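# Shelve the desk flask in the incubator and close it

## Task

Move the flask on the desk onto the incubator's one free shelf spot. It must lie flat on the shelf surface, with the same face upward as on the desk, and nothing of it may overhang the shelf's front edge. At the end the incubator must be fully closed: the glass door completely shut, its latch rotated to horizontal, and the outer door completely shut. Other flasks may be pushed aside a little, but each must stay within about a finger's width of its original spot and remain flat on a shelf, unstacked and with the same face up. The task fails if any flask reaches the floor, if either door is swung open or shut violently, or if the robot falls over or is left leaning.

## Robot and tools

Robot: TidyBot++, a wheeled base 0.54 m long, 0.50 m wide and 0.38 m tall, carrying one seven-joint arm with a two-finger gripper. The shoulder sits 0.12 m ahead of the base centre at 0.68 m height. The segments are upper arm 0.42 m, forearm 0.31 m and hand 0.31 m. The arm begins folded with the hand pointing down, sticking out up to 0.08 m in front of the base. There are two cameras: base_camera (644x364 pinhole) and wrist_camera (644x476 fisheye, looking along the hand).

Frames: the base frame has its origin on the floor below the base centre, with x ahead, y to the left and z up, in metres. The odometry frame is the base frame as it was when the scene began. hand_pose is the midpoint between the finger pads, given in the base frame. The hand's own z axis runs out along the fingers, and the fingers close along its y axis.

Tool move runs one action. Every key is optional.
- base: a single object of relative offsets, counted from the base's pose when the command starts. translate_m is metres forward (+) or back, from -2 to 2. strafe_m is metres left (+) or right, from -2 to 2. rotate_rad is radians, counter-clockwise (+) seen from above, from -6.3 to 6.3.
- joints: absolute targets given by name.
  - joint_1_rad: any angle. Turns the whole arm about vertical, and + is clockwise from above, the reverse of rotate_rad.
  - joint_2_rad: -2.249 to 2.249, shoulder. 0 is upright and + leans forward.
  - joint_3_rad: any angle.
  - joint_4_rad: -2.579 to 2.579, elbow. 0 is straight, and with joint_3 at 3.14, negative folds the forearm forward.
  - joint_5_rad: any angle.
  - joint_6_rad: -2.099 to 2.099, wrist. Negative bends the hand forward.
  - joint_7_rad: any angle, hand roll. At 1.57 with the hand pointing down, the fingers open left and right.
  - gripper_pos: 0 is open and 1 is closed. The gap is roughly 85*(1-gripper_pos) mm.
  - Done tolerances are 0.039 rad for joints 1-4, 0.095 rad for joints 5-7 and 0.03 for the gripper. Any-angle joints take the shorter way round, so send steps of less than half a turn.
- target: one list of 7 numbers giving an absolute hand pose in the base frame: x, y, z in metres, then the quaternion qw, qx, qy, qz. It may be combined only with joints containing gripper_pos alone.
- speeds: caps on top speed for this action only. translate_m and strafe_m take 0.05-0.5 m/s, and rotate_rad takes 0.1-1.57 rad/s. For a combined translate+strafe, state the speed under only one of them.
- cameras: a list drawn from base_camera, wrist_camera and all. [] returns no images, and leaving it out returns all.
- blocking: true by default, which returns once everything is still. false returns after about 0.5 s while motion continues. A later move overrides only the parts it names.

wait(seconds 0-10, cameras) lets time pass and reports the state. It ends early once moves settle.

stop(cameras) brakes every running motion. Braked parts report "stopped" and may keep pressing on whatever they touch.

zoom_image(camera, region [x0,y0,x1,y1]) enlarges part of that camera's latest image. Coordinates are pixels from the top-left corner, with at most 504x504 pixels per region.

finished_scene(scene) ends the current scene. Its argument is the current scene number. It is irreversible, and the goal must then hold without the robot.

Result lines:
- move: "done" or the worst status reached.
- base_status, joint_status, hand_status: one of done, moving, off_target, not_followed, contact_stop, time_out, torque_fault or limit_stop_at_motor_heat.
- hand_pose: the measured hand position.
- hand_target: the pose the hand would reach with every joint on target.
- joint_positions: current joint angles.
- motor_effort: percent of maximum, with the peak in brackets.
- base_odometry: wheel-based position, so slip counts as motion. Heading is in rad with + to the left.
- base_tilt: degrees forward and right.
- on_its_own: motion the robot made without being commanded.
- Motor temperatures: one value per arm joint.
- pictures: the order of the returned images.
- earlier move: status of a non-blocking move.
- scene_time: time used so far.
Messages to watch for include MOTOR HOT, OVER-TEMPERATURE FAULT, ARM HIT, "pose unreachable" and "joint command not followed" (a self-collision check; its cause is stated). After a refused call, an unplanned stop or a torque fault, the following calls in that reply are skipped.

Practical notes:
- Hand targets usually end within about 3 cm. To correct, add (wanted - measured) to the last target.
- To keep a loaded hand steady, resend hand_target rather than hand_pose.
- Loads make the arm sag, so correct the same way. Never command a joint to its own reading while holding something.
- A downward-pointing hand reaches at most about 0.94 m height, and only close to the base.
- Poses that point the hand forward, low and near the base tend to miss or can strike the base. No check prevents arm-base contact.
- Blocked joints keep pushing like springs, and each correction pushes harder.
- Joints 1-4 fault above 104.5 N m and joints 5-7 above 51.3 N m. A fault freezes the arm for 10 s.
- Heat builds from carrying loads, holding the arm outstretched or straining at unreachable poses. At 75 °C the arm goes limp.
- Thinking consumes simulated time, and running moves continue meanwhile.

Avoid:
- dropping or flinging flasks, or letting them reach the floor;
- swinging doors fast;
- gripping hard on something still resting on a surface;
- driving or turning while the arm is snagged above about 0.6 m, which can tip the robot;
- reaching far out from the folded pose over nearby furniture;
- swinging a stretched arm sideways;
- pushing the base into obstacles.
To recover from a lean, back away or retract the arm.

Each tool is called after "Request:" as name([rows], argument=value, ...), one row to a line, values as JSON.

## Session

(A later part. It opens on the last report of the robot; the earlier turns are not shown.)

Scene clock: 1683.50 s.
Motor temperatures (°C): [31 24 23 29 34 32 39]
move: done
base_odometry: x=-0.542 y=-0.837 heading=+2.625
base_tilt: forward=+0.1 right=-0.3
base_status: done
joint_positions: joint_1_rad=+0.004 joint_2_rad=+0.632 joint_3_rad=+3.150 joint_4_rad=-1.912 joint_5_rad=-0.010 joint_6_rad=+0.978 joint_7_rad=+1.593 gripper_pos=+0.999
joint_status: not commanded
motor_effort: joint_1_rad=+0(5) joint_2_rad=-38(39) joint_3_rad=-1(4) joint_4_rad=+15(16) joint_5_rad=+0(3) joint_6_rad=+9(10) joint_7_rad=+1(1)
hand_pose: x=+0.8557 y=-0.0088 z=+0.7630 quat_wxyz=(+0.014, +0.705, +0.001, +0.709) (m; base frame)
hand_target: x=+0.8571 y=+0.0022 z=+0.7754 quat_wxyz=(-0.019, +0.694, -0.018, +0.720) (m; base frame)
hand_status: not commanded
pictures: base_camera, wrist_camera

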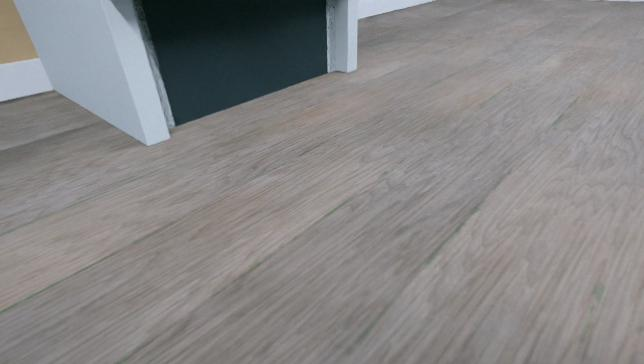

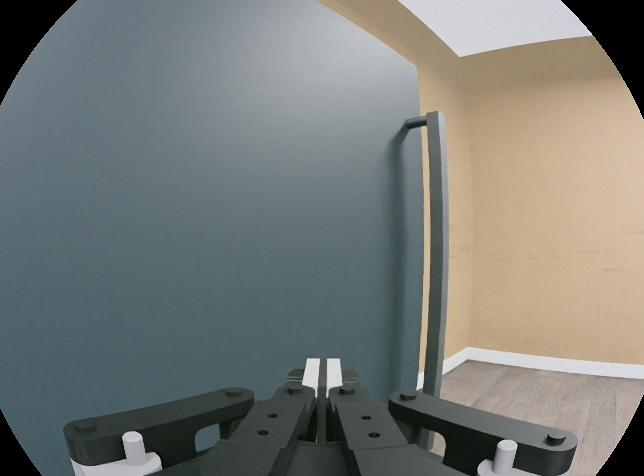

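Request:
move(base={"translate_m":0.717,"strafe_m":-1.49}, speeds={"strafe_m":0.4}, cameras=[])

Request:
move(base={"rotate_rad":1.35}, cameras=["wrist_camera"])

Request:
zoom_image(camera="wrist_camera", region=[100, 40, 500, 400])

Scene clock: 1699.67 s.
Motor temperatures (°C): [31 24 23 29 34 32 39]
move: done
base_odometry: x=-0.430 y=+0.813 heading=+2.625
base_tilt: forward=+0.0 right=-0.3
base_status: done
joint_positions: joint_1_rad=+0.003 joint_2_rad=+0.632 joint_3_rad=+3.149 joint_4_rad=-1.912 joint_5_rad=-0.010 joint_6_rad=+0.978 joint_7_rad=+1.593 gripper_pos=+0.999
joint_status: not commanded
motor_effort: joint_1_rad=-1(3) joint_2_rad=-37(38) joint_3_rad=-1(3) joint_4_rad=+15(16) joint_5_rad=+1(1) joint_6_rad=+9(9) joint_7_rad=+0(1)
hand_pose: x=+0.8557 y=-0.0075 z=+0.7630 quat_wxyz=(+0.014, +0.705, +0.002, +0.709) (m; base frame)
hand_target: x=+0.8571 y=+0.0022 z=+0.7754 quat_wxyz=(-0.019, +0.694, -0.018, +0.720) (m; base frame)
hand_status: not commanded
pictures: none
No camera images: "cameras" was empty.

Scene clock: 1702.10 s.
Motor temperatures (°C): [31 24 23 29 34 32 39]
move: done
base_odometry: x=-0.430 y=+0.813 heading=-2.308
base_tilt: forward=+0.0 right=-0.3
base_status: done
joint_positions: joint_1_rad=-0.007 joint_2_rad=+0.632 joint_3_rad=+3.138 joint_4_rad=-1.912 joint_5_rad=-0.010 joint_6_rad=+0.978 joint_7_rad=+1.593 gripper_pos=+0.999
joint_status: not commanded
motor_effort: joint_1_rad=+0(5) joint_2_rad=-37(39) joint_3_rad=-2(4) joint_4_rad=+14(15) joint_5_rad=+0(2) joint_6_rad=+9(10) joint_7_rad=+0(1)
hand_pose: x=+0.8557 y=+0.0057 z=+0.7633 quat_wxyz=(+0.005, +0.705, +0.006, +0.709) (m; base frame)
hand_target: x=+0.8571 y=+0.0022 z=+0.7754 quat_wxyz=(-0.019, +0.694, -0.018, +0.720) (m; base frame)
hand_status: not commanded
pictures: wrist_camera

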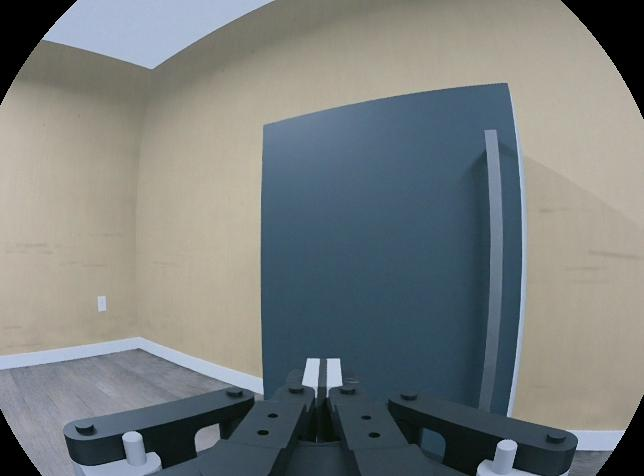

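Scaled by 1.260.

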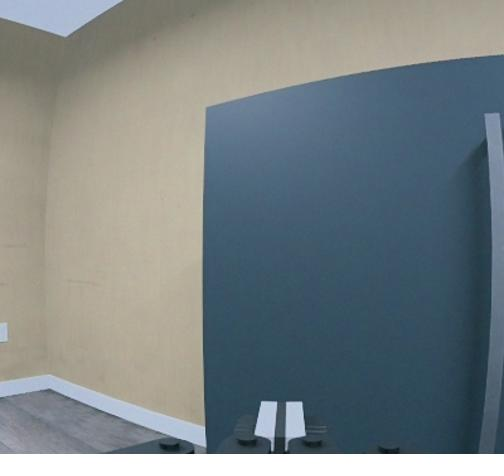

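Request:
move(base={"translate_m":-0.02,"strafe_m":-0.487}, cameras=[])

Request:
move(base={"rotate_rad":0.3}, cameras=["wrist_camera"])

Request:
zoom_image(camera="wrist_camera", region=[350, 40, 600, 400])

Scene clock: 1713.37 s.
Motor temperatures (°C): [31 24 23 29 34 32 39]
move: done
base_odometry: x=-0.777 y=+1.155 heading=-2.308
base_tilt: forward=+0.1 right=-0.3
base_status: done
joint_positions: joint_1_rad=+0.006 joint_2_rad=+0.632 joint_3_rad=+3.140 joint_4_rad=-1.912 joint_5_rad=-0.010 joint_6_rad=+0.978 joint_7_rad=+1.593 gripper_pos=+0.999
joint_status: not commanded
motor_effort: joint_1_rad=+0(5) joint_2_rad=-37(38) joint_3_rad=-2(4) joint_4_rad=+15(16) joint_5_rad=+1(1) joint_6_rad=+9(9) joint_7_rad=+0(1)
hand_pose: x=+0.8558 y=-0.0049 z=+0.7633 quat_wxyz=(+0.010, +0.705, +0.001, +0.709) (m; base frame)
hand_target: x=+0.8571 y=+0.0022 z=+0.7754 quat_wxyz=(-0.019, +0.694, -0.018, +0.720) (m; base frame)
hand_status: not commanded
pictures: none
No camera images: "cameras" was empty.

Scene clock: 1714.83 s.
Motor temperatures (°C): [31 24 23 29 34 32 39]
move: done
base_odometry: x=-0.777 y=+1.155 heading=-2.008
base_tilt: forward=+0.0 right=-0.3
base_status: done
joint_positions: joint_1_rad=-0.002 joint_2_rad=+0.632 joint_3_rad=+3.135 joint_4_rad=-1.912 joint_5_rad=-0.010 joint_6_rad=+0.978 joint_7_rad=+1.593 gripper_pos=+0.999
joint_status: not commanded
motor_effort: joint_1_rad=+0(5) joint_2_rad=-37(37) joint_3_rad=-2(4) joint_4_rad=+15(16) joint_5_rad=+0(1) joint_6_rad=+9(9) joint_7_rad=+1(1)
hand_pose: x=+0.8557 y=+0.0043 z=+0.7633 quat_wxyz=(+0.005, +0.705, +0.004, +0.709) (m; base frame)
hand_target: x=+0.8571 y=+0.0022 z=+0.7754 quat_wxyz=(-0.019, +0.694, -0.018, +0.720) (m; base frame)
hand_status: not commanded
pictures: wrist_camera

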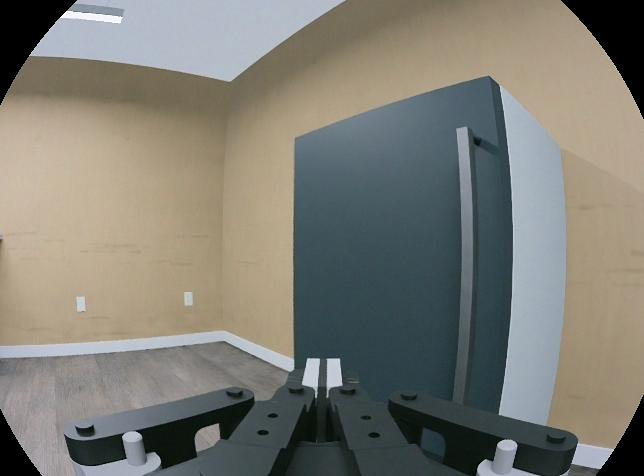

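Scaled by 1.400.

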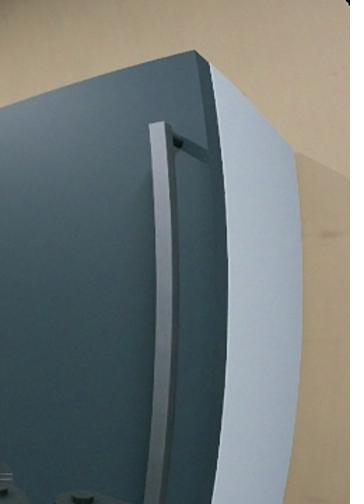

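Request:
zoom_image(camera="wrist_camera", region=[470, 60, 550, 180])

Request:
zoom_image(camera="wrist_camera", region=[470, 280, 550, 400])

Scaled by 4.200.

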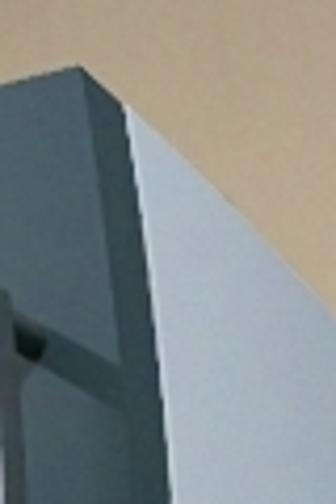

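Scaled by 4.200.

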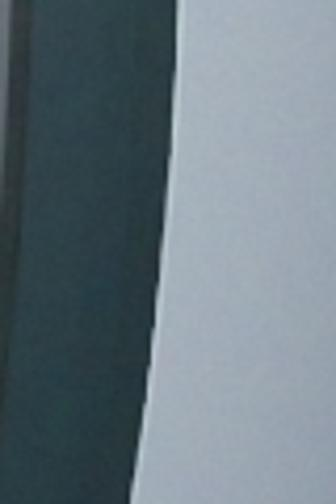

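Flush and shut; edges are aligned.

Request:
finished_scene(scene=2)

The scene is finished: the task was done.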